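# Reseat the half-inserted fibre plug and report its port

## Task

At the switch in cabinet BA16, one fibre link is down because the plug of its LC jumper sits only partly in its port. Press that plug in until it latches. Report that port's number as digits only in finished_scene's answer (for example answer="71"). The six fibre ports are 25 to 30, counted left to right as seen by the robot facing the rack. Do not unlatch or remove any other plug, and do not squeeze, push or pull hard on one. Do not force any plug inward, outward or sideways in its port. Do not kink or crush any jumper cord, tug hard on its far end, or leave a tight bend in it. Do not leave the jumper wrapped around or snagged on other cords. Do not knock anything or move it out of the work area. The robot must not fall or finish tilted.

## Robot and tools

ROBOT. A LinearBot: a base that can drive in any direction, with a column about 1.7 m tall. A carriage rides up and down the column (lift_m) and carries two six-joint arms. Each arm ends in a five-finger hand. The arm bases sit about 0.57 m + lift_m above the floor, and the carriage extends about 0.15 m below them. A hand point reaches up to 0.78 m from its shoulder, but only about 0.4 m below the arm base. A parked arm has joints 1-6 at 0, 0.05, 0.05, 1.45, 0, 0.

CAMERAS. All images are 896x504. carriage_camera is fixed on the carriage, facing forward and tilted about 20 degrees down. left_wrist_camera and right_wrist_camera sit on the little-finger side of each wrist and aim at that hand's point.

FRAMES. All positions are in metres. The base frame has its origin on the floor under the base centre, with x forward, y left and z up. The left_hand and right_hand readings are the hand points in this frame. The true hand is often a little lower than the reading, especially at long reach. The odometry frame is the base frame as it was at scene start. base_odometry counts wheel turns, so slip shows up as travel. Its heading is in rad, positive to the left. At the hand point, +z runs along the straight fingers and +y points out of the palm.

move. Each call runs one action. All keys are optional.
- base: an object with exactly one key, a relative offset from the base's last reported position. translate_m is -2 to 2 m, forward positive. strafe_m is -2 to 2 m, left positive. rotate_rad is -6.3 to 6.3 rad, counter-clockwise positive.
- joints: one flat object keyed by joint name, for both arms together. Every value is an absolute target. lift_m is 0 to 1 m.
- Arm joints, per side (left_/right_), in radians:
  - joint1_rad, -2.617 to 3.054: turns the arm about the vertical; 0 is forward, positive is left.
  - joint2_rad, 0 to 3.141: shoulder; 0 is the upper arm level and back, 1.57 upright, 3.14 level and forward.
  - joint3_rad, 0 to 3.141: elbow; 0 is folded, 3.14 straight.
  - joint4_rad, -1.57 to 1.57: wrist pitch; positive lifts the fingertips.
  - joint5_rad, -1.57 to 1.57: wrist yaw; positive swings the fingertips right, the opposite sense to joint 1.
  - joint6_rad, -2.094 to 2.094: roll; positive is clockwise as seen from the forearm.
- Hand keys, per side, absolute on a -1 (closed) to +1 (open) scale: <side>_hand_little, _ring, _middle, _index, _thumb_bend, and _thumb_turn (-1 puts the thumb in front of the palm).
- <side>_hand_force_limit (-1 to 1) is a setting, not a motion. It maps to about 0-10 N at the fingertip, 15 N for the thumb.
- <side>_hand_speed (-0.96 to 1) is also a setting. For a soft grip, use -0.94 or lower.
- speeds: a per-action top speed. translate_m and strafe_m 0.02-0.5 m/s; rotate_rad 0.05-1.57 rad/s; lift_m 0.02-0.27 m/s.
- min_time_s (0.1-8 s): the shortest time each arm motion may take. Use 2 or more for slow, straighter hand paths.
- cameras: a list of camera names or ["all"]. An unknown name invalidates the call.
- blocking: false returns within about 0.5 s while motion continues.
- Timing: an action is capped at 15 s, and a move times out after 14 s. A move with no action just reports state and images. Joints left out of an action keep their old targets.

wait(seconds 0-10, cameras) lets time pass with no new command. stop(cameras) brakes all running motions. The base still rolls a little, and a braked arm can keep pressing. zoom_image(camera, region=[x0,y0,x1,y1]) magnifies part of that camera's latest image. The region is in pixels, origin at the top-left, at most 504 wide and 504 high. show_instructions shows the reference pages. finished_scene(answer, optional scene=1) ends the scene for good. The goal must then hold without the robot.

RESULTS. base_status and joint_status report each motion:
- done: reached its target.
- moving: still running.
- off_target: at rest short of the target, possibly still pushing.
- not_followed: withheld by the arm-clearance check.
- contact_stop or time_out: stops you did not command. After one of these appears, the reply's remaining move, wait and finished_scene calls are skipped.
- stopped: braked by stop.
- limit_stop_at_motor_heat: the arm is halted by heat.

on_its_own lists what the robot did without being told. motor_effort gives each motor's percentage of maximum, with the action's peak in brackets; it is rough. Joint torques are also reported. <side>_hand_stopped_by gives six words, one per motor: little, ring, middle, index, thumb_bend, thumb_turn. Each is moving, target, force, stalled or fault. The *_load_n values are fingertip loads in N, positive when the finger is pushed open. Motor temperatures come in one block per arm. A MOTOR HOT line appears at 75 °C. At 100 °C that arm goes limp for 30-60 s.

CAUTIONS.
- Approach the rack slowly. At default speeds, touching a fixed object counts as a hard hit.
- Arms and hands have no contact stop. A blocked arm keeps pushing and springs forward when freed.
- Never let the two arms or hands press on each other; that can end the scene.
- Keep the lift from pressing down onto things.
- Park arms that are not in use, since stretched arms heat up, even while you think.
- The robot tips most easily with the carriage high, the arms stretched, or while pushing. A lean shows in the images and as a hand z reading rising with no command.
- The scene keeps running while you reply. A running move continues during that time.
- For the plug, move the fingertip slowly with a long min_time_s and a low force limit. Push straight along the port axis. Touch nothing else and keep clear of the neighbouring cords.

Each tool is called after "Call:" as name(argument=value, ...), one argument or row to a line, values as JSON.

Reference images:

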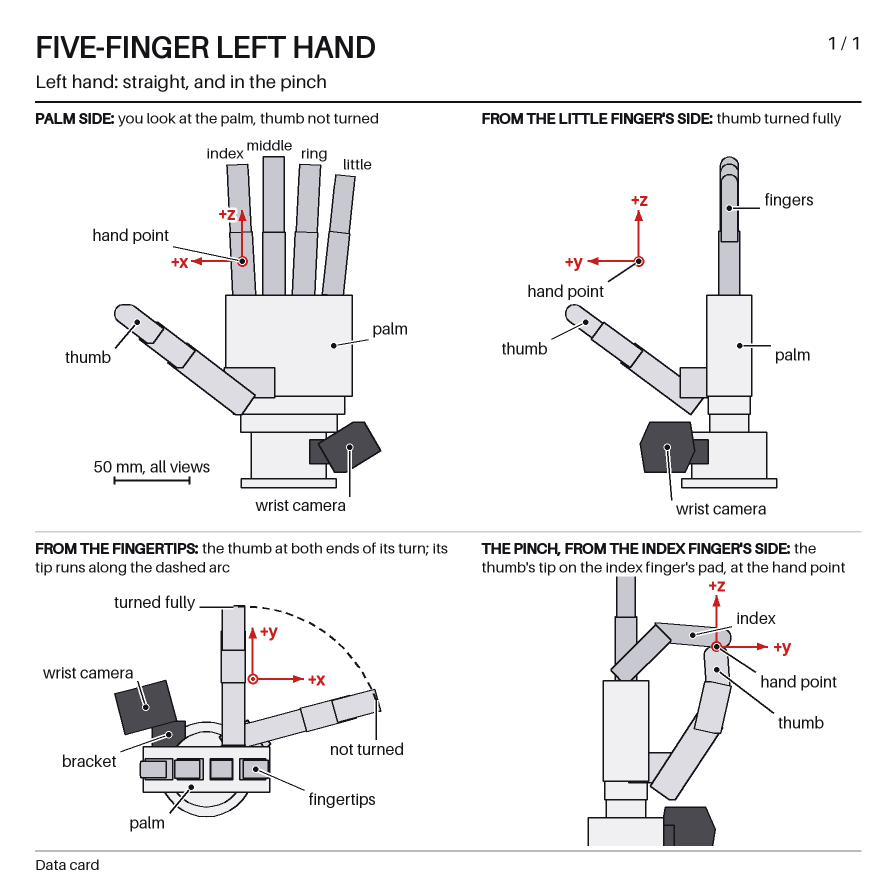

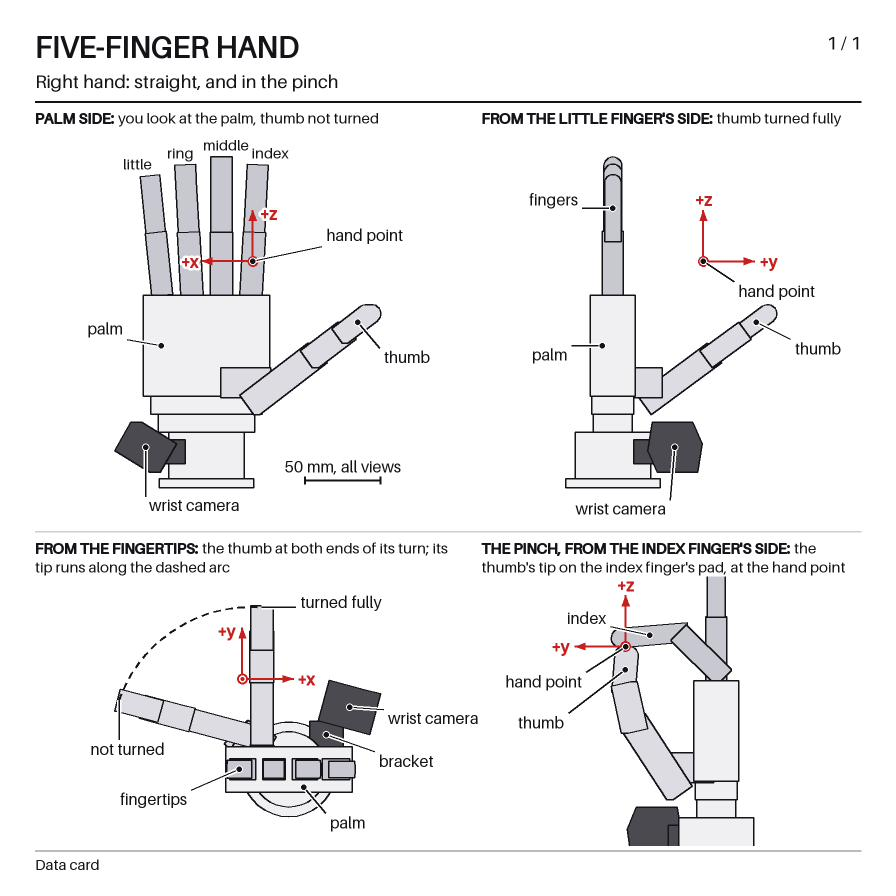

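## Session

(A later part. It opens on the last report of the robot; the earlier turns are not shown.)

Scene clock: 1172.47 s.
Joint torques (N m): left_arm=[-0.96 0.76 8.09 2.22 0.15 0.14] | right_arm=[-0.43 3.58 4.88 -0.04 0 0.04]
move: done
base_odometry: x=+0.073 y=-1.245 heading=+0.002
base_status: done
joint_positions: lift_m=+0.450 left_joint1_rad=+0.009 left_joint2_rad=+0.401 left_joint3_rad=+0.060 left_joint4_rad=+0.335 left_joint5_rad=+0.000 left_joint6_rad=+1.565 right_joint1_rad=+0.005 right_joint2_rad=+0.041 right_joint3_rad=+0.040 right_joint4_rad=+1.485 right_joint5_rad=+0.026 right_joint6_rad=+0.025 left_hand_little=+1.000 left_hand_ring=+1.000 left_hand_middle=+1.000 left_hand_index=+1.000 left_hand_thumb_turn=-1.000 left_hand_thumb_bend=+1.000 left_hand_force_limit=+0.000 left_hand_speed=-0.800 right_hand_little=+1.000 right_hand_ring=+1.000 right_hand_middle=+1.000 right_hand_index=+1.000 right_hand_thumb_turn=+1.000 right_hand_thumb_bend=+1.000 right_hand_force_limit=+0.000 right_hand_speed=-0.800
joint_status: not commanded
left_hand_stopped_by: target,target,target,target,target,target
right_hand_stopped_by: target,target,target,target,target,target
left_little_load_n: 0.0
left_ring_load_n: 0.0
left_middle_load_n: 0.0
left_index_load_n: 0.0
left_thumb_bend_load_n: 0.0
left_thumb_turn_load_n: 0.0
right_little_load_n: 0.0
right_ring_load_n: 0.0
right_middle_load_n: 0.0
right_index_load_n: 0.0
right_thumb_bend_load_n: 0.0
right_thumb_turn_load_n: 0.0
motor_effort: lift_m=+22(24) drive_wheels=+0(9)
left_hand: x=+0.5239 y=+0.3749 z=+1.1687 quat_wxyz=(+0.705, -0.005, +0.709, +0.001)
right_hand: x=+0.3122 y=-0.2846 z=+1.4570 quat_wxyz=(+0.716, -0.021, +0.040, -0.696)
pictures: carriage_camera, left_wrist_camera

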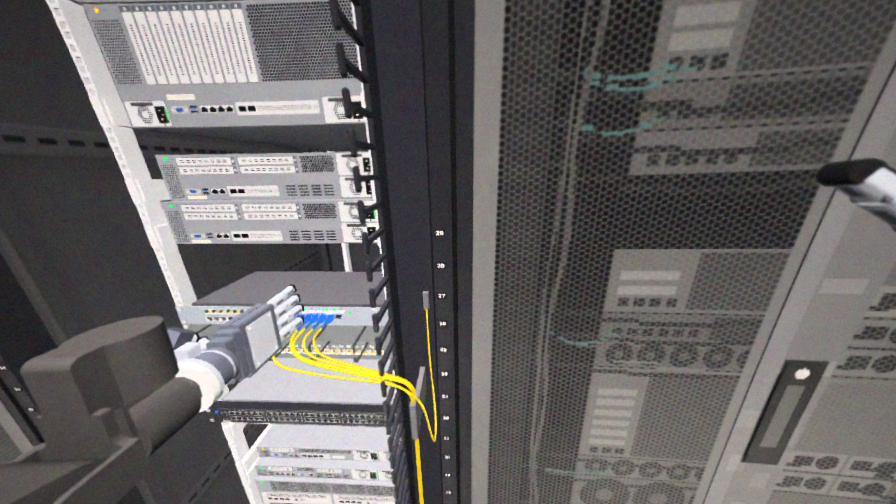

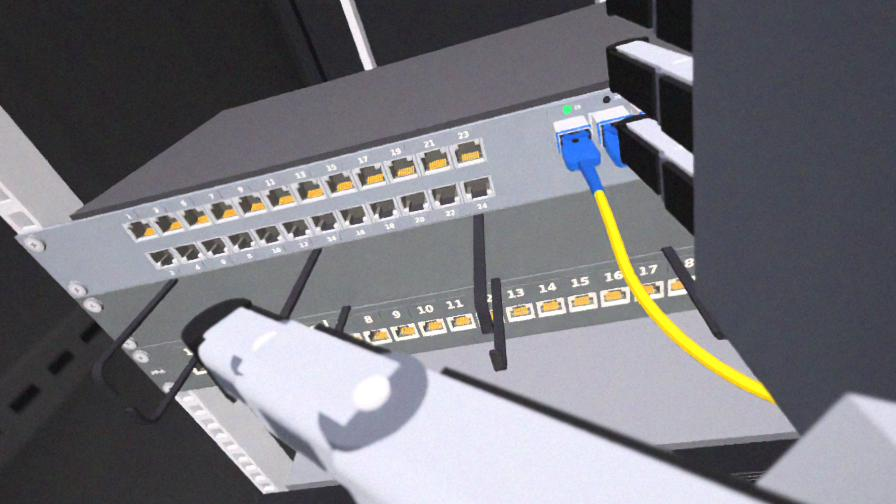

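Call:
move(
  joints={"lift_m": 0.4485},
  speeds={"lift_m": 0.02},
)

Call:
move(
  joints={"lift_m": 0.4475},
  speeds={"lift_m": 0.02},
)

Call:
move(
  joints={"lift_m": 0.4465},
  speeds={"lift_m": 0.02},
  cameras=["left_wrist_camera"],
)

Call:
zoom_image(
  camera="left_wrist_camera",
  region=[585, 100, 675, 200],
)

Scene clock: 1185.43 s.
Joint torques (N m): left_arm=[-0.96 0.79 8.05 2.18 0.16 0.15] | right_arm=[-0.38 3.6 4.85 0 0.02 0.04]
move: done
base_odometry: x=+0.073 y=-1.245 heading=+0.002
base_status: not commanded
joint_positions: lift_m=+0.449 left_joint1_rad=+0.009 left_joint2_rad=+0.400 left_joint3_rad=+0.060 left_joint4_rad=+0.338 left_joint5_rad=+0.000 left_joint6_rad=+1.565 right_joint1_rad=+0.005 right_joint2_rad=+0.041 right_joint3_rad=+0.040 right_joint4_rad=+1.486 right_joint5_rad=+0.026 right_joint6_rad=+0.025 left_hand_little=+1.000 left_hand_ring=+1.000 left_hand_middle=+1.000 left_hand_index=+1.000 left_hand_thumb_turn=-1.000 left_hand_thumb_bend=+1.000 left_hand_force_limit=+0.000 left_hand_speed=-0.800 right_hand_little=+1.000 right_hand_ring=+1.000 right_hand_middle=+1.000 right_hand_index=+1.000 right_hand_thumb_turn=+1.000 right_hand_thumb_bend=+1.000 right_hand_force_limit=+0.000 right_hand_speed=-0.800
joint_status: all done
left_hand_stopped_by: target,target,target,target,target,target
right_hand_stopped_by: target,target,target,target,target,target
left_little_load_n: 0.0
left_ring_load_n: 0.0
left_middle_load_n: 0.0
left_index_load_n: 0.0
left_thumb_bend_load_n: 0.0
left_thumb_turn_load_n: 0.0
right_little_load_n: 0.0
right_ring_load_n: 0.0
right_middle_load_n: 0.0
right_index_load_n: 0.0
right_thumb_bend_load_n: 0.0
right_thumb_turn_load_n: 0.0
motor_effort: lift_m=+24(26) drive_wheels=+1(2)
left_hand: x=+0.5240 y=+0.3749 z=+1.1686 quat_wxyz=(+0.706, -0.005, +0.708, +0.001)
right_hand: x=+0.3120 y=-0.2846 z=+1.4560 quat_wxyz=(+0.716, -0.021, +0.040, -0.696)
pictures: none

Scene clock: 1185.73 s.
Joint torques (N m): left_arm=[-0.91 0.84 8.06 2.17 0.15 0.15] | right_arm=[-0.25 3.54 4.75 0.02 -0.04 0.04]
move: done
base_odometry: x=+0.073 y=-1.245 heading=+0.002
base_status: not commanded
joint_positions: lift_m=+0.448 left_joint1_rad=+0.009 left_joint2_rad=+0.399 left_joint3_rad=+0.060 left_joint4_rad=+0.340 left_joint5_rad=+0.000 left_joint6_rad=+1.565 right_joint1_rad=+0.005 right_joint2_rad=+0.041 right_joint3_rad=+0.039 right_joint4_rad=+1.485 right_joint5_rad=+0.026 right_joint6_rad=+0.025 left_hand_little=+1.000 left_hand_ring=+1.000 left_hand_middle=+1.000 left_hand_index=+1.000 left_hand_thumb_turn=-1.000 left_hand_thumb_bend=+1.000 left_hand_force_limit=+0.000 left_hand_speed=-0.800 right_hand_little=+1.000 right_hand_ring=+1.000 right_hand_middle=+1.000 right_hand_index=+1.000 right_hand_thumb_turn=+1.000 right_hand_thumb_bend=+1.000 right_hand_force_limit=+0.000 right_hand_speed=-0.800
joint_status: all done
left_hand_stopped_by: target,target,target,target,target,target
right_hand_stopped_by: target,target,target,target,target,target
left_little_load_n: 0.0
left_ring_load_n: 0.0
left_middle_load_n: 0.0
left_index_load_n: 0.0
left_thumb_bend_load_n: 0.0
left_thumb_turn_load_n: 0.0
right_little_load_n: 0.0
right_ring_load_n: 0.0
right_middle_load_n: 0.0
right_index_load_n: 0.0
right_thumb_bend_load_n: 0.0
right_thumb_turn_load_n: 0.0
motor_effort: lift_m=+24(25) drive_wheels=-2(2)
left_hand: x=+0.5240 y=+0.3749 z=+1.1685 quat_wxyz=(+0.707, -0.005, +0.707, +0.001)
right_hand: x=+0.3123 y=-0.2846 z=+1.4547 quat_wxyz=(+0.716, -0.021, +0.040, -0.696)
pictures: none

Scene clock: 1186.03 s.
Joint torques (N m): left_arm=[-0.96 0.99 8.08 2.13 0.16 0.15] | right_arm=[-0.36 3.63 4.79 -0.02 0 0.08]
move: done
base_odometry: x=+0.073 y=-1.245 heading=+0.002
base_status: not commanded
joint_positions: lift_m=+0.447 left_joint1_rad=+0.009 left_joint2_rad=+0.399 left_joint3_rad=+0.060 left_joint4_rad=+0.342 left_joint5_rad=+0.000 left_joint6_rad=+1.565 right_joint1_rad=+0.005 right_joint2_rad=+0.041 right_joint3_rad=+0.039 right_joint4_rad=+1.485 right_joint5_rad=+0.026 right_joint6_rad=+0.025 left_hand_little=+1.000 left_hand_ring=+1.000 left_hand_middle=+1.000 left_hand_index=+1.000 left_hand_thumb_turn=-1.000 left_hand_thumb_bend=+1.000 left_hand_force_limit=+0.000 left_hand_speed=-0.800 right_hand_little=+1.000 right_hand_ring=+1.000 right_hand_middle=+1.000 right_hand_index=+1.000 right_hand_thumb_turn=+1.000 right_hand_thumb_bend=+1.000 right_hand_force_limit=+0.000 right_hand_speed=-0.800
joint_status: all done
left_hand_stopped_by: target,target,target,target,target,target
right_hand_stopped_by: target,target,target,target,target,target
left_little_load_n: 0.0
left_ring_load_n: 0.0
left_middle_load_n: 0.0
left_index_load_n: 0.0
left_thumb_bend_load_n: 0.0
left_thumb_turn_load_n: 0.5
right_little_load_n: 0.0
right_ring_load_n: 0.0
right_middle_load_n: 0.0
right_index_load_n: 0.0
right_thumb_bend_load_n: 0.0
right_thumb_turn_load_n: 0.0
motor_effort: lift_m=+24(25) drive_wheels=+3(3)
left_hand: x=+0.5240 y=+0.3749 z=+1.1681 quat_wxyz=(+0.708, -0.005, +0.706, +0.001)
right_hand: x=+0.3124 y=-0.2846 z=+1.4536 quat_wxyz=(+0.716, -0.021, +0.040, -0.696)

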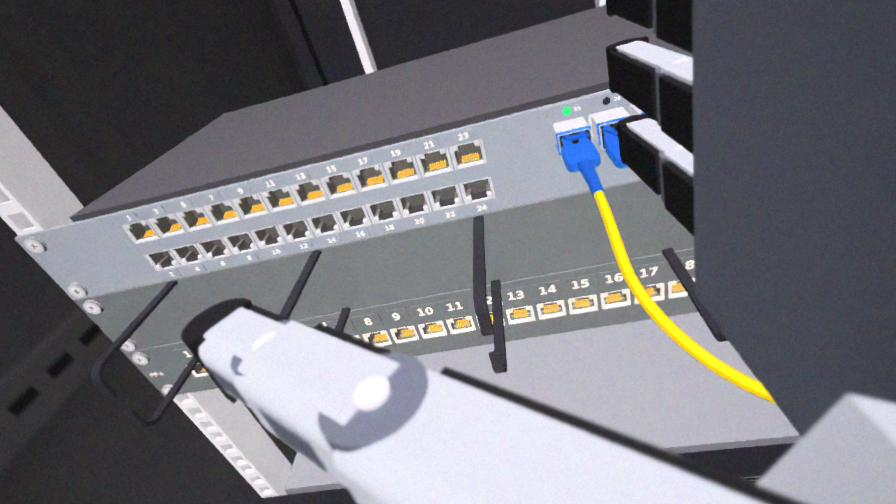

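Scaled by 5.040 from the camera's image (finer frame: 1280x720).

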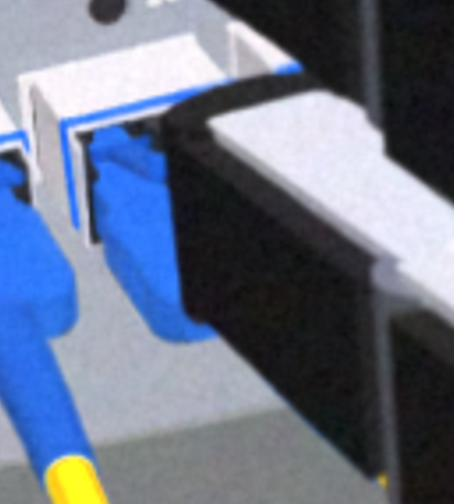

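Call:
move(
  base={"translate_m": 0.003},
  speeds={"translate_m": 0.02},
)

Call:
move(
  base={"translate_m": 0.002},
  speeds={"translate_m": 0.02},
  cameras=["left_wrist_camera"],
)

Call:
zoom_image(
  camera="left_wrist_camera",
  region=[585, 100, 675, 200],
)

Scene clock: 1205.63 s.
Joint torques (N m): left_arm=[-0.98 0.99 8.08 2.12 0.16 0.15] | right_arm=[-0.38 3.47 4.85 -0.07 -0.01 0.05]
move: done
base_odometry: x=+0.076 y=-1.245 heading=+0.002
base_status: done
joint_positions: lift_m=+0.447 left_joint1_rad=+0.009 left_joint2_rad=+0.399 left_joint3_rad=+0.060 left_joint4_rad=+0.342 left_joint5_rad=+0.000 left_joint6_rad=+1.565 right_joint1_rad=+0.005 right_joint2_rad=+0.041 right_joint3_rad=+0.039 right_joint4_rad=+1.484 right_joint5_rad=+0.026 right_joint6_rad=+0.025 left_hand_little=+1.000 left_hand_ring=+1.000 left_hand_middle=+1.000 left_hand_index=+1.000 left_hand_thumb_turn=-1.000 left_hand_thumb_bend=+1.000 left_hand_force_limit=+0.000 left_hand_speed=-0.800 right_hand_little=+1.000 right_hand_ring=+1.000 right_hand_middle=+1.000 right_hand_index=+1.000 right_hand_thumb_turn=+1.000 right_hand_thumb_bend=+1.000 right_hand_force_limit=+0.000 right_hand_speed=-0.800
joint_status: not commanded
left_hand_stopped_by: target,target,target,target,target,target
right_hand_stopped_by: target,target,target,target,target,target
left_little_load_n: 0.0
left_ring_load_n: 0.0
left_middle_load_n: 0.0
left_index_load_n: 0.0
left_thumb_bend_load_n: 0.0
left_thumb_turn_load_n: 0.0
right_little_load_n: 0.0
right_ring_load_n: 0.0
right_middle_load_n: 0.0
right_index_load_n: 0.0
right_thumb_bend_load_n: 0.0
right_thumb_turn_load_n: -0.5
motor_effort: lift_m=+23(26) drive_wheels=-1(9)
left_hand: x=+0.5240 y=+0.3749 z=+1.1681 quat_wxyz=(+0.708, -0.005, +0.706, +0.001)
right_hand: x=+0.3126 y=-0.2846 z=+1.4535 quat_wxyz=(+0.716, -0.022, +0.041, -0.696)
pictures: none

Scene clock: 1206.33 s.
Joint torques (N m): left_arm=[-0.95 0.99 8.06 2.12 0.15 0.15] | right_arm=[-0.27 3.47 4.82 -0.05 0.03 0.09]
move: done
base_odometry: x=+0.078 y=-1.245 heading=+0.002
base_status: done
joint_positions: lift_m=+0.447 left_joint1_rad=+0.009 left_joint2_rad=+0.399 left_joint3_rad=+0.060 left_joint4_rad=+0.342 left_joint5_rad=+0.000 left_joint6_rad=+1.565 right_joint1_rad=+0.005 right_joint2_rad=+0.041 right_joint3_rad=+0.039 right_joint4_rad=+1.483 right_joint5_rad=+0.026 right_joint6_rad=+0.025 left_hand_little=+1.000 left_hand_ring=+1.000 left_hand_middle=+1.000 left_hand_index=+1.000 left_hand_thumb_turn=-1.000 left_hand_thumb_bend=+1.000 left_hand_force_limit=+0.000 left_hand_speed=-0.800 right_hand_little=+1.000 right_hand_ring=+1.000 right_hand_middle=+1.000 right_hand_index=+1.000 right_hand_thumb_turn=+1.000 right_hand_thumb_bend=+1.000 right_hand_force_limit=+0.000 right_hand_speed=-0.800
joint_status: not commanded
left_hand_stopped_by: target,target,target,target,target,target
right_hand_stopped_by: target,target,target,target,target,target
left_little_load_n: 0.0
left_ring_load_n: 0.0
left_middle_load_n: 0.0
left_index_load_n: 0.0
left_thumb_bend_load_n: 0.0
left_thumb_turn_load_n: 0.5
right_little_load_n: 0.0
right_ring_load_n: -0.5
right_middle_load_n: 0.0
right_index_load_n: 0.0
right_thumb_bend_load_n: 0.0
right_thumb_turn_load_n: 0.0
motor_effort: lift_m=+24(25) drive_wheels=-1(8)
left_hand: x=+0.5240 y=+0.3749 z=+1.1681 quat_wxyz=(+0.708, -0.005, +0.706, +0.001)
right_hand: x=+0.3129 y=-0.2846 z=+1.4534 quat_wxyz=(+0.716, -0.022, +0.041, -0.696)

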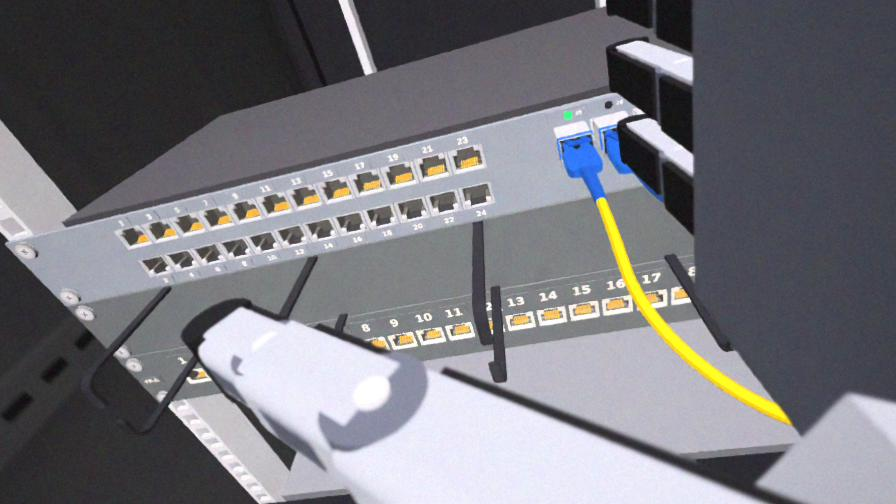

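Scaled by 5.040 from the camera's image (finer frame: 1280x720).

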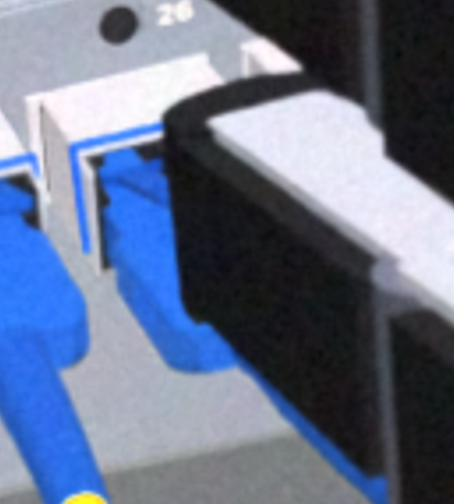

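Call:
wait(
  seconds=0.1,
  cameras=["carriage_camera", "left_wrist_camera"],
)

Call:
zoom_image(
  camera="carriage_camera",
  region=[280, 290, 340, 340],
)

Call:
zoom_image(
  camera="left_wrist_camera",
  region=[560, 90, 700, 210],
)

Scene clock: 1221.50 s.
Joint torques (N m): left_arm=[-0.96 0.99 8.05 2.14 0.15 0.15] | right_arm=[-0.32 3.51 4.81 -0.01 -0.01 0.03]
base_odometry: x=+0.078 y=-1.245 heading=+0.002
base_status: done
joint_positions: lift_m=+0.447 left_joint1_rad=+0.009 left_joint2_rad=+0.399 left_joint3_rad=+0.060 left_joint4_rad=+0.342 left_joint5_rad=+0.000 left_joint6_rad=+1.565 right_joint1_rad=+0.005 right_joint2_rad=+0.041 right_joint3_rad=+0.039 right_joint4_rad=+1.484 right_joint5_rad=+0.026 right_joint6_rad=+0.025 left_hand_little=+1.000 left_hand_ring=+1.000 left_hand_middle=+1.000 left_hand_index=+1.000 left_hand_thumb_turn=-1.000 left_hand_thumb_bend=+1.000 left_hand_force_limit=+0.000 left_hand_speed=-0.800 right_hand_little=+1.000 right_hand_ring=+1.000 right_hand_middle=+1.000 right_hand_index=+1.000 right_hand_thumb_turn=+1.000 right_hand_thumb_bend=+1.000 right_hand_force_limit=+0.000 right_hand_speed=-0.800
joint_status: not commanded
left_hand_stopped_by: target,target,target,target,target,target
right_hand_stopped_by: target,target,target,target,target,target
left_little_load_n: 0.0
left_ring_load_n: 0.0
left_middle_load_n: 0.0
left_index_load_n: 0.0
left_thumb_bend_load_n: 0.0
left_thumb_turn_load_n: 0.5
right_little_load_n: 0.0
right_ring_load_n: 0.0
right_middle_load_n: 0.0
right_index_load_n: 0.0
right_thumb_bend_load_n: 0.0
right_thumb_turn_load_n: 0.0
motor_effort: lift_m=+23(25) drive_wheels=+2(8)
left_hand: x=+0.5240 y=+0.3749 z=+1.1681 quat_wxyz=(+0.708, -0.005, +0.706, +0.001)
right_hand: x=+0.3126 y=-0.2846 z=+1.4535 quat_wxyz=(+0.716, -0.022, +0.041, -0.696)
wait: 0.10 s; at rest from the start

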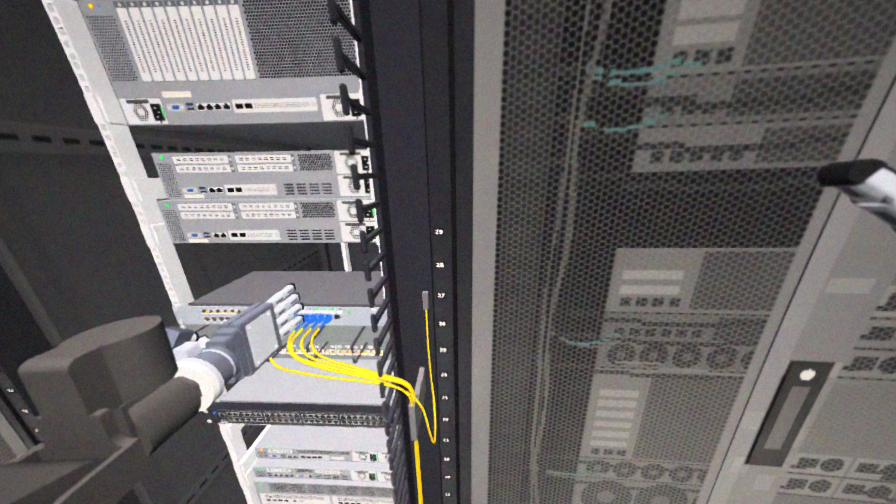

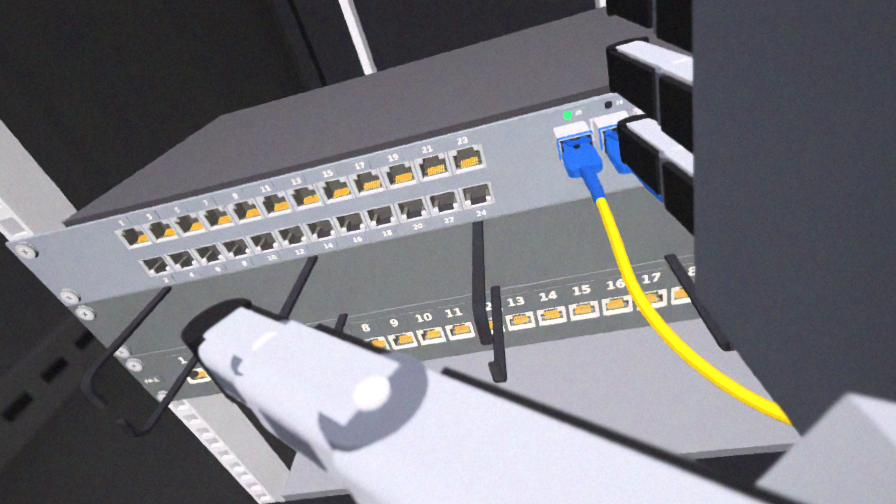

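Scaled by 8.400 from the camera's image (finer frame: 1280x720).

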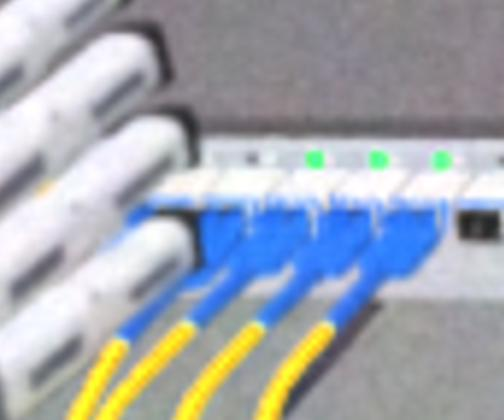

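Scaled by 3.600 from the camera's image (finer frame: 1280x720).

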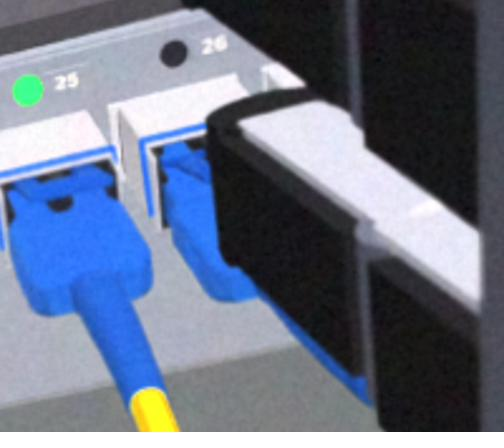

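Call:
move(
  base={"translate_m": -0.006},
  speeds={"translate_m": 0.02},
)

Call:
move(
  base={"translate_m": -0.006},
  speeds={"translate_m": 0.02},
  cameras=["left_wrist_camera", "carriage_camera"],
)

Call:
zoom_image(
  camera="left_wrist_camera",
  region=[585, 100, 675, 200],
)

Call:
zoom_image(
  camera="carriage_camera",
  region=[280, 290, 340, 340],
)

Scene clock: 1274.67 s.
Joint torques (N m): left_arm=[-0.91 1.01 8.03 2.12 0.15 0.15] | right_arm=[-0.29 3.63 4.98 -0.04 0.02 0.08]
move: done
base_odometry: x=+0.072 y=-1.245 heading=+0.002
base_status: done
joint_positions: lift_m=+0.447 left_joint1_rad=+0.009 left_joint2_rad=+0.399 left_joint3_rad=+0.060 left_joint4_rad=+0.342 left_joint5_rad=+0.000 left_joint6_rad=+1.565 right_joint1_rad=+0.005 right_joint2_rad=+0.041 right_joint3_rad=+0.039 right_joint4_rad=+1.486 right_joint5_rad=+0.026 right_joint6_rad=+0.025 left_hand_little=+1.000 left_hand_ring=+1.000 left_hand_middle=+1.000 left_hand_index=+1.000 left_hand_thumb_turn=-1.000 left_hand_thumb_bend=+1.000 left_hand_force_limit=+0.000 left_hand_speed=-0.800 right_hand_little=+1.000 right_hand_ring=+1.000 right_hand_middle=+1.000 right_hand_index=+1.000 right_hand_thumb_turn=+1.000 right_hand_thumb_bend=+1.000 right_hand_force_limit=+0.000 right_hand_speed=-0.800
joint_status: not commanded
left_hand_stopped_by: target,target,target,target,target,target
right_hand_stopped_by: target,target,target,target,target,target
left_little_load_n: 0.0
left_ring_load_n: 0.0
left_middle_load_n: 0.0
left_index_load_n: 0.0
left_thumb_bend_load_n: 0.0
left_thumb_turn_load_n: 0.0
right_little_load_n: 0.0
right_ring_load_n: 0.0
right_middle_load_n: 0.0
right_index_load_n: -0.5
right_thumb_bend_load_n: 0.0
right_thumb_turn_load_n: 0.0
motor_effort: lift_m=+24(25) drive_wheels=+0(8)
left_hand: x=+0.5240 y=+0.3749 z=+1.1681 quat_wxyz=(+0.708, -0.005, +0.706, +0.001)
right_hand: x=+0.3122 y=-0.2846 z=+1.4537 quat_wxyz=(+0.716, -0.021, +0.040, -0.696)
pictures: none

Scene clock: 1275.50 s.
Joint torques (N m): left_arm=[-0.94 1.01 8.09 2.14 0.15 0.15] | right_arm=[-0.4 3.41 4.9 -0.07 0.01 0.05]
move: done
base_odometry: x=+0.066 y=-1.245 heading=+0.002
base_status: done
joint_positions: lift_m=+0.447 left_joint1_rad=+0.009 left_joint2_rad=+0.399 left_joint3_rad=+0.060 left_joint4_rad=+0.342 left_joint5_rad=+0.000 left_joint6_rad=+1.565 right_joint1_rad=+0.005 right_joint2_rad=+0.041 right_joint3_rad=+0.039 right_joint4_rad=+1.486 right_joint5_rad=+0.026 right_joint6_rad=+0.025 left_hand_little=+1.000 left_hand_ring=+1.000 left_hand_middle=+1.000 left_hand_index=+1.000 left_hand_thumb_turn=-1.000 left_hand_thumb_bend=+1.000 left_hand_force_limit=+0.000 left_hand_speed=-0.800 right_hand_little=+1.000 right_hand_ring=+1.000 right_hand_middle=+1.000 right_hand_index=+1.000 right_hand_thumb_turn=+1.000 right_hand_thumb_bend=+1.000 right_hand_force_limit=+0.000 right_hand_speed=-0.800
joint_status: not commanded
left_hand_stopped_by: target,target,target,target,target,target
right_hand_stopped_by: target,target,target,target,target,target
left_little_load_n: 0.0
left_ring_load_n: 0.0
left_middle_load_n: 0.0
left_index_load_n: 0.0
left_thumb_bend_load_n: 0.0
left_thumb_turn_load_n: 0.0
right_little_load_n: 0.0
right_ring_load_n: 0.0
right_middle_load_n: 0.0
right_index_load_n: 0.0
right_thumb_bend_load_n: 0.0
right_thumb_turn_load_n: 0.0
motor_effort: lift_m=+23(25) drive_wheels=-1(7)
left_hand: x=+0.5240 y=+0.3749 z=+1.1681 quat_wxyz=(+0.708, -0.005, +0.706, +0.001)
right_hand: x=+0.3122 y=-0.2846 z=+1.4537 quat_wxyz=(+0.716, -0.021, +0.040, -0.696)
pictures: carriage_camera, left_wrist_camera

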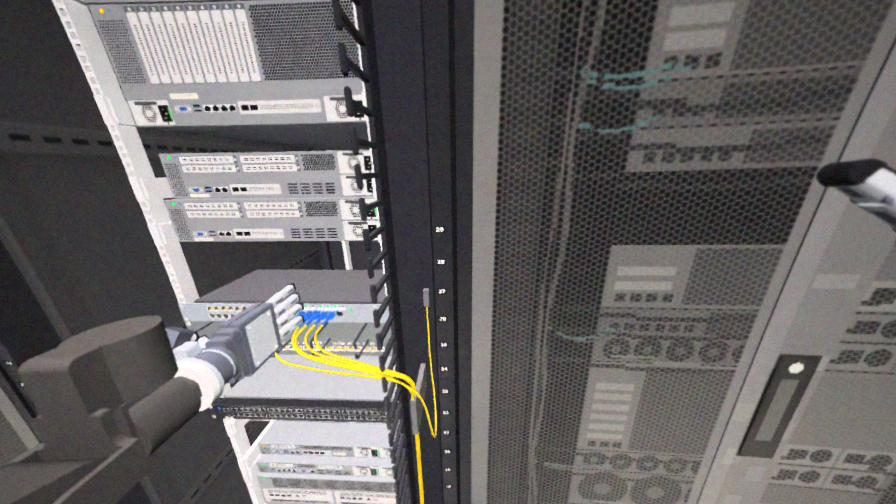

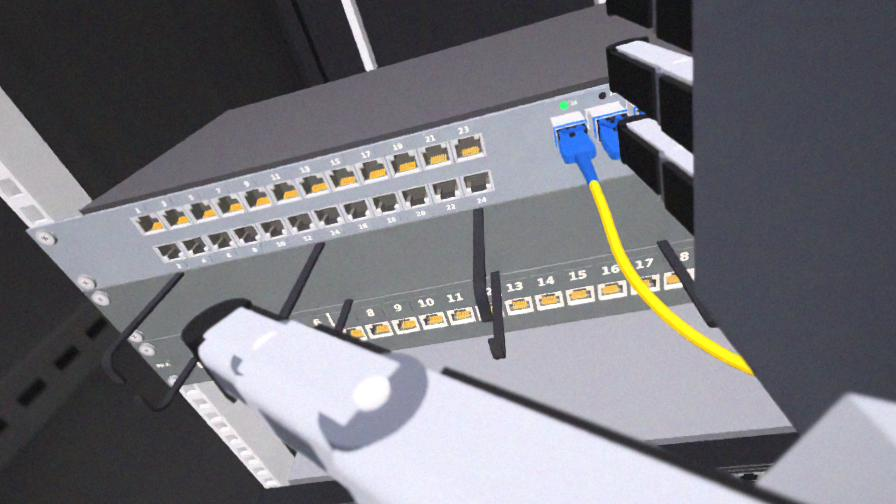

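Scaled by 5.040 from the camera's image (finer frame: 1280x720).

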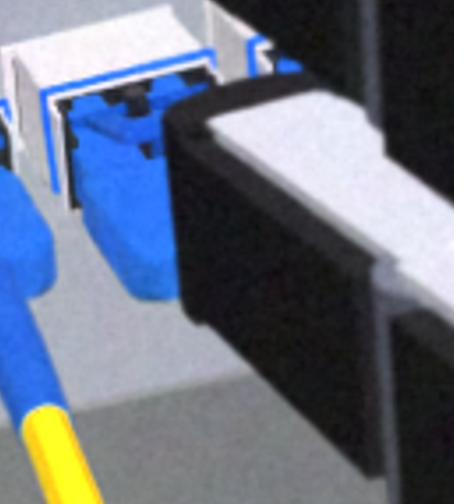

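Scaled by 8.400 from the camera's image (finer frame: 1280x720).

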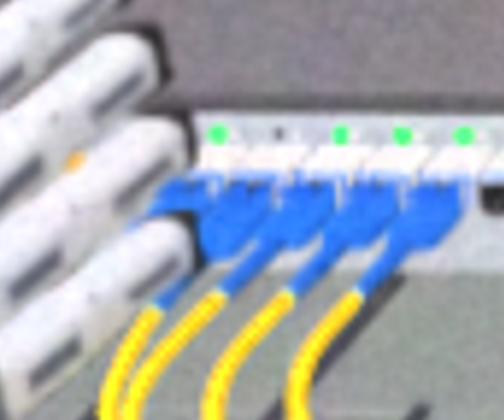

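Call:
move(
  base={"translate_m": 0.012},
  speeds={"translate_m": 0.03},
)

Call:
move(
  base={"translate_m": 0.002},
  speeds={"translate_m": 0.02},
)

Call:
move(
  base={"translate_m": 0.002},
  speeds={"translate_m": 0.02},
  cameras=["left_wrist_camera", "carriage_camera"],
)

Call:
zoom_image(
  camera="left_wrist_camera",
  region=[585, 100, 675, 200],
)

Call:
zoom_image(
  camera="carriage_camera",
  region=[280, 290, 340, 340],
)

Scene clock: 1352.83 s.
Joint torques (N m): left_arm=[-0.96 0.99 8.08 2.13 0.15 0.15] | right_arm=[-0.36 3.48 4.83 -0.05 -0.03 0.04]
move: done
base_odometry: x=+0.078 y=-1.245 heading=+0.002
base_status: done
joint_positions: lift_m=+0.447 left_joint1_rad=+0.009 left_joint2_rad=+0.399 left_joint3_rad=+0.060 left_joint4_rad=+0.342 left_joint5_rad=+0.000 left_joint6_rad=+1.565 right_joint1_rad=+0.005 right_joint2_rad=+0.041 right_joint3_rad=+0.039 right_joint4_rad=+1.485 right_joint5_rad=+0.026 right_joint6_rad=+0.025 left_hand_little=+1.000 left_hand_ring=+1.000 left_hand_middle=+1.000 left_hand_index=+1.000 left_hand_thumb_turn=-1.000 left_hand_thumb_bend=+1.000 left_hand_force_limit=+0.000 left_hand_speed=-0.800 right_hand_little=+1.000 right_hand_ring=+1.000 right_hand_middle=+1.000 right_hand_index=+1.000 right_hand_thumb_turn=+1.000 right_hand_thumb_bend=+1.000 right_hand_force_limit=+0.000 right_hand_speed=-0.800
joint_status: not commanded
left_hand_stopped_by: target,target,target,target,target,target
right_hand_stopped_by: target,target,target,target,target,target
left_little_load_n: 0.0
left_ring_load_n: 0.0
left_middle_load_n: 0.0
left_index_load_n: 0.0
left_thumb_bend_load_n: 0.0
left_thumb_turn_load_n: 0.5
right_little_load_n: 0.0
right_ring_load_n: 0.0
right_middle_load_n: 0.0
right_index_load_n: 0.0
right_thumb_bend_load_n: 0.0
right_thumb_turn_load_n: 0.0
motor_effort: lift_m=+23(25) drive_wheels=+1(12)
left_hand: x=+0.5240 y=+0.3749 z=+1.1681 quat_wxyz=(+0.708, -0.005, +0.706, +0.001)
right_hand: x=+0.3124 y=-0.2846 z=+1.4536 quat_wxyz=(+0.716, -0.021, +0.040, -0.696)
pictures: none

Scene clock: 1353.57 s.
Joint torques (N m): left_arm=[-0.98 0.98 8.1 2.12 0.16 0.15] | right_arm=[-0.4 3.54 4.77 -0.05 0.03 0.07]
move: done
base_odometry: x=+0.080 y=-1.245 heading=+0.002
base_status: done
joint_positions: lift_m=+0.447 left_joint1_rad=+0.009 left_joint2_rad=+0.399 left_joint3_rad=+0.060 left_joint4_rad=+0.342 left_joint5_rad=+0.000 left_joint6_rad=+1.565 right_joint1_rad=+0.005 right_joint2_rad=+0.041 right_joint3_rad=+0.039 right_joint4_rad=+1.484 right_joint5_rad=+0.026 right_joint6_rad=+0.025 left_hand_little=+1.000 left_hand_ring=+1.000 left_hand_middle=+1.000 left_hand_index=+1.000 left_hand_thumb_turn=-1.000 left_hand_thumb_bend=+1.000 left_hand_force_limit=+0.000 left_hand_speed=-0.800 right_hand_little=+1.000 right_hand_ring=+1.000 right_hand_middle=+1.000 right_hand_index=+1.000 right_hand_thumb_turn=+1.000 right_hand_thumb_bend=+1.000 right_hand_force_limit=+0.000 right_hand_speed=-0.800
joint_status: not commanded
left_hand_stopped_by: target,target,target,target,target,target
right_hand_stopped_by: target,target,target,target,target,target
left_little_load_n: 0.0
left_ring_load_n: 0.0
left_middle_load_n: 0.0
left_index_load_n: 0.0
left_thumb_bend_load_n: 0.0
left_thumb_turn_load_n: 0.5
right_little_load_n: 0.0
right_ring_load_n: 0.0
right_middle_load_n: 0.0
right_index_load_n: 0.0
right_thumb_bend_load_n: 0.0
right_thumb_turn_load_n: 0.0
motor_effort: lift_m=+22(25) drive_wheels=+0(9)
left_hand: x=+0.5240 y=+0.3749 z=+1.1682 quat_wxyz=(+0.708, -0.005, +0.706, +0.001)
right_hand: x=+0.3126 y=-0.2846 z=+1.4535 quat_wxyz=(+0.716, -0.022, +0.041, -0.696)
pictures: none

Scene clock: 1354.17 s.
Joint torques (N m): left_arm=[-0.96 1.16 8.03 2.13 0.15 0.14] | right_arm=[-0.31 3.41 4.97 -0.02 0 0.09]
move: done
base_odometry: x=+0.082 y=-1.245 heading=+0.002
base_status: done
joint_positions: lift_m=+0.447 left_joint1_rad=+0.009 left_joint2_rad=+0.397 left_joint3_rad=+0.060 left_joint4_rad=+0.342 left_joint5_rad=+0.000 left_joint6_rad=+1.565 right_joint1_rad=+0.005 right_joint2_rad=+0.041 right_joint3_rad=+0.039 right_joint4_rad=+1.483 right_joint5_rad=+0.026 right_joint6_rad=+0.025 left_hand_little=+1.000 left_hand_ring=+1.000 left_hand_middle=+1.000 left_hand_index=+1.000 left_hand_thumb_turn=-1.000 left_hand_thumb_bend=+1.000 left_hand_force_limit=+0.000 left_hand_speed=-0.800 right_hand_little=+1.000 right_hand_ring=+1.000 right_hand_middle=+1.000 right_hand_index=+1.000 right_hand_thumb_turn=+1.000 right_hand_thumb_bend=+1.000 right_hand_force_limit=+0.000 right_hand_speed=-0.800
joint_status: not commanded
left_hand_stopped_by: target,target,target,target,target,target
right_hand_stopped_by: target,target,target,target,target,target
left_little_load_n: 0.0
left_ring_load_n: -0.5
left_middle_load_n: 0.0
left_index_load_n: 0.0
left_thumb_bend_load_n: 0.0
left_thumb_turn_load_n: 0.5
right_little_load_n: 0.0
right_ring_load_n: 0.0
right_middle_load_n: 0.0
right_index_load_n: 0.0
right_thumb_bend_load_n: 0.0
right_thumb_turn_load_n: 0.0
motor_effort: lift_m=+23(26) drive_wheels=+2(7)
left_hand: x=+0.5239 y=+0.3749 z=+1.1686 quat_wxyz=(+0.709, -0.005, +0.705, +0.001)
right_hand: x=+0.3129 y=-0.2846 z=+1.4534 quat_wxyz=(+0.716, -0.022, +0.041, -0.696)
pictures: carriage_camera, left_wrist_camera

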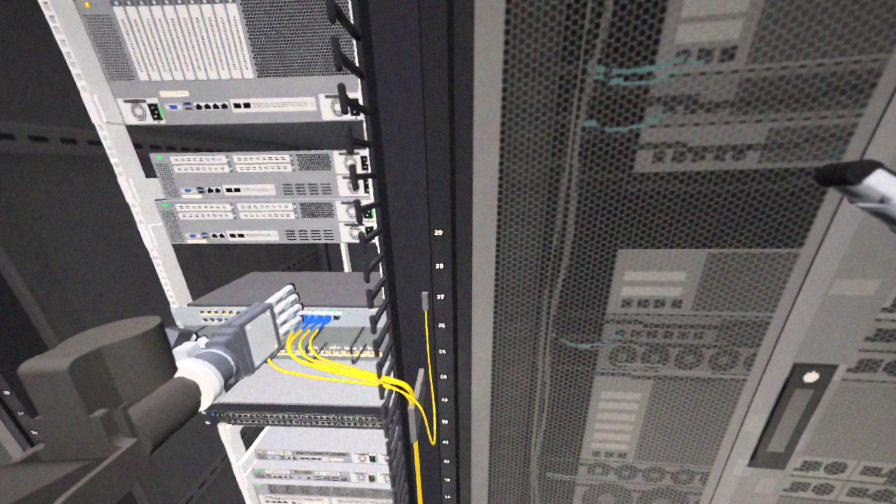

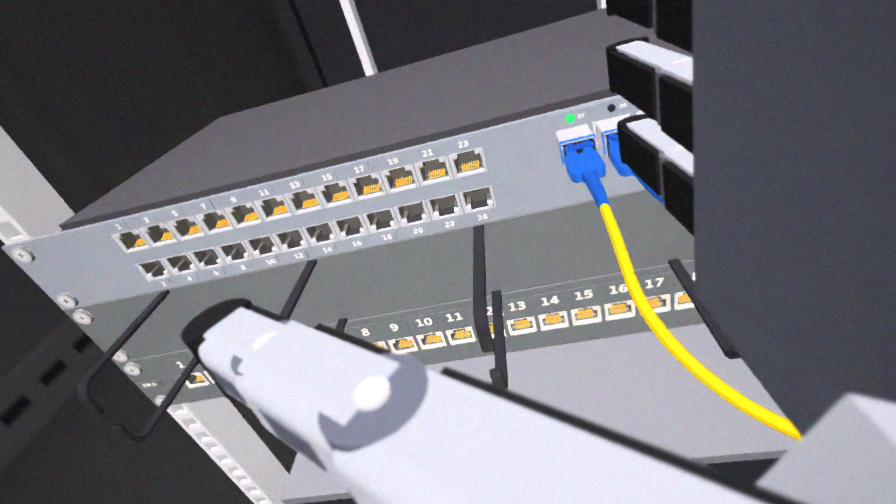

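Scaled by 5.040 from the camera's image (finer frame: 1280x720).

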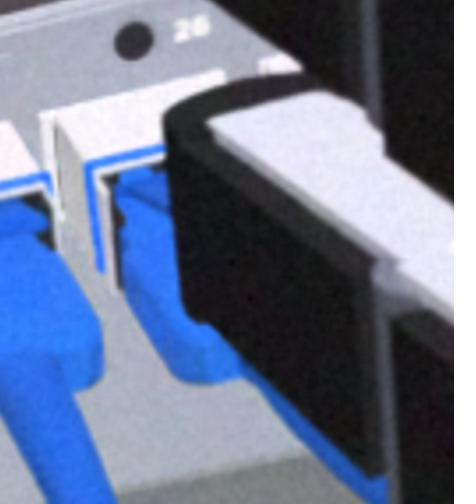

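Scaled by 8.400 from the camera's image (finer frame: 1280x720).

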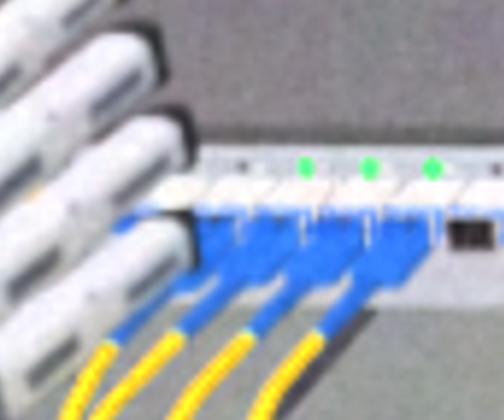

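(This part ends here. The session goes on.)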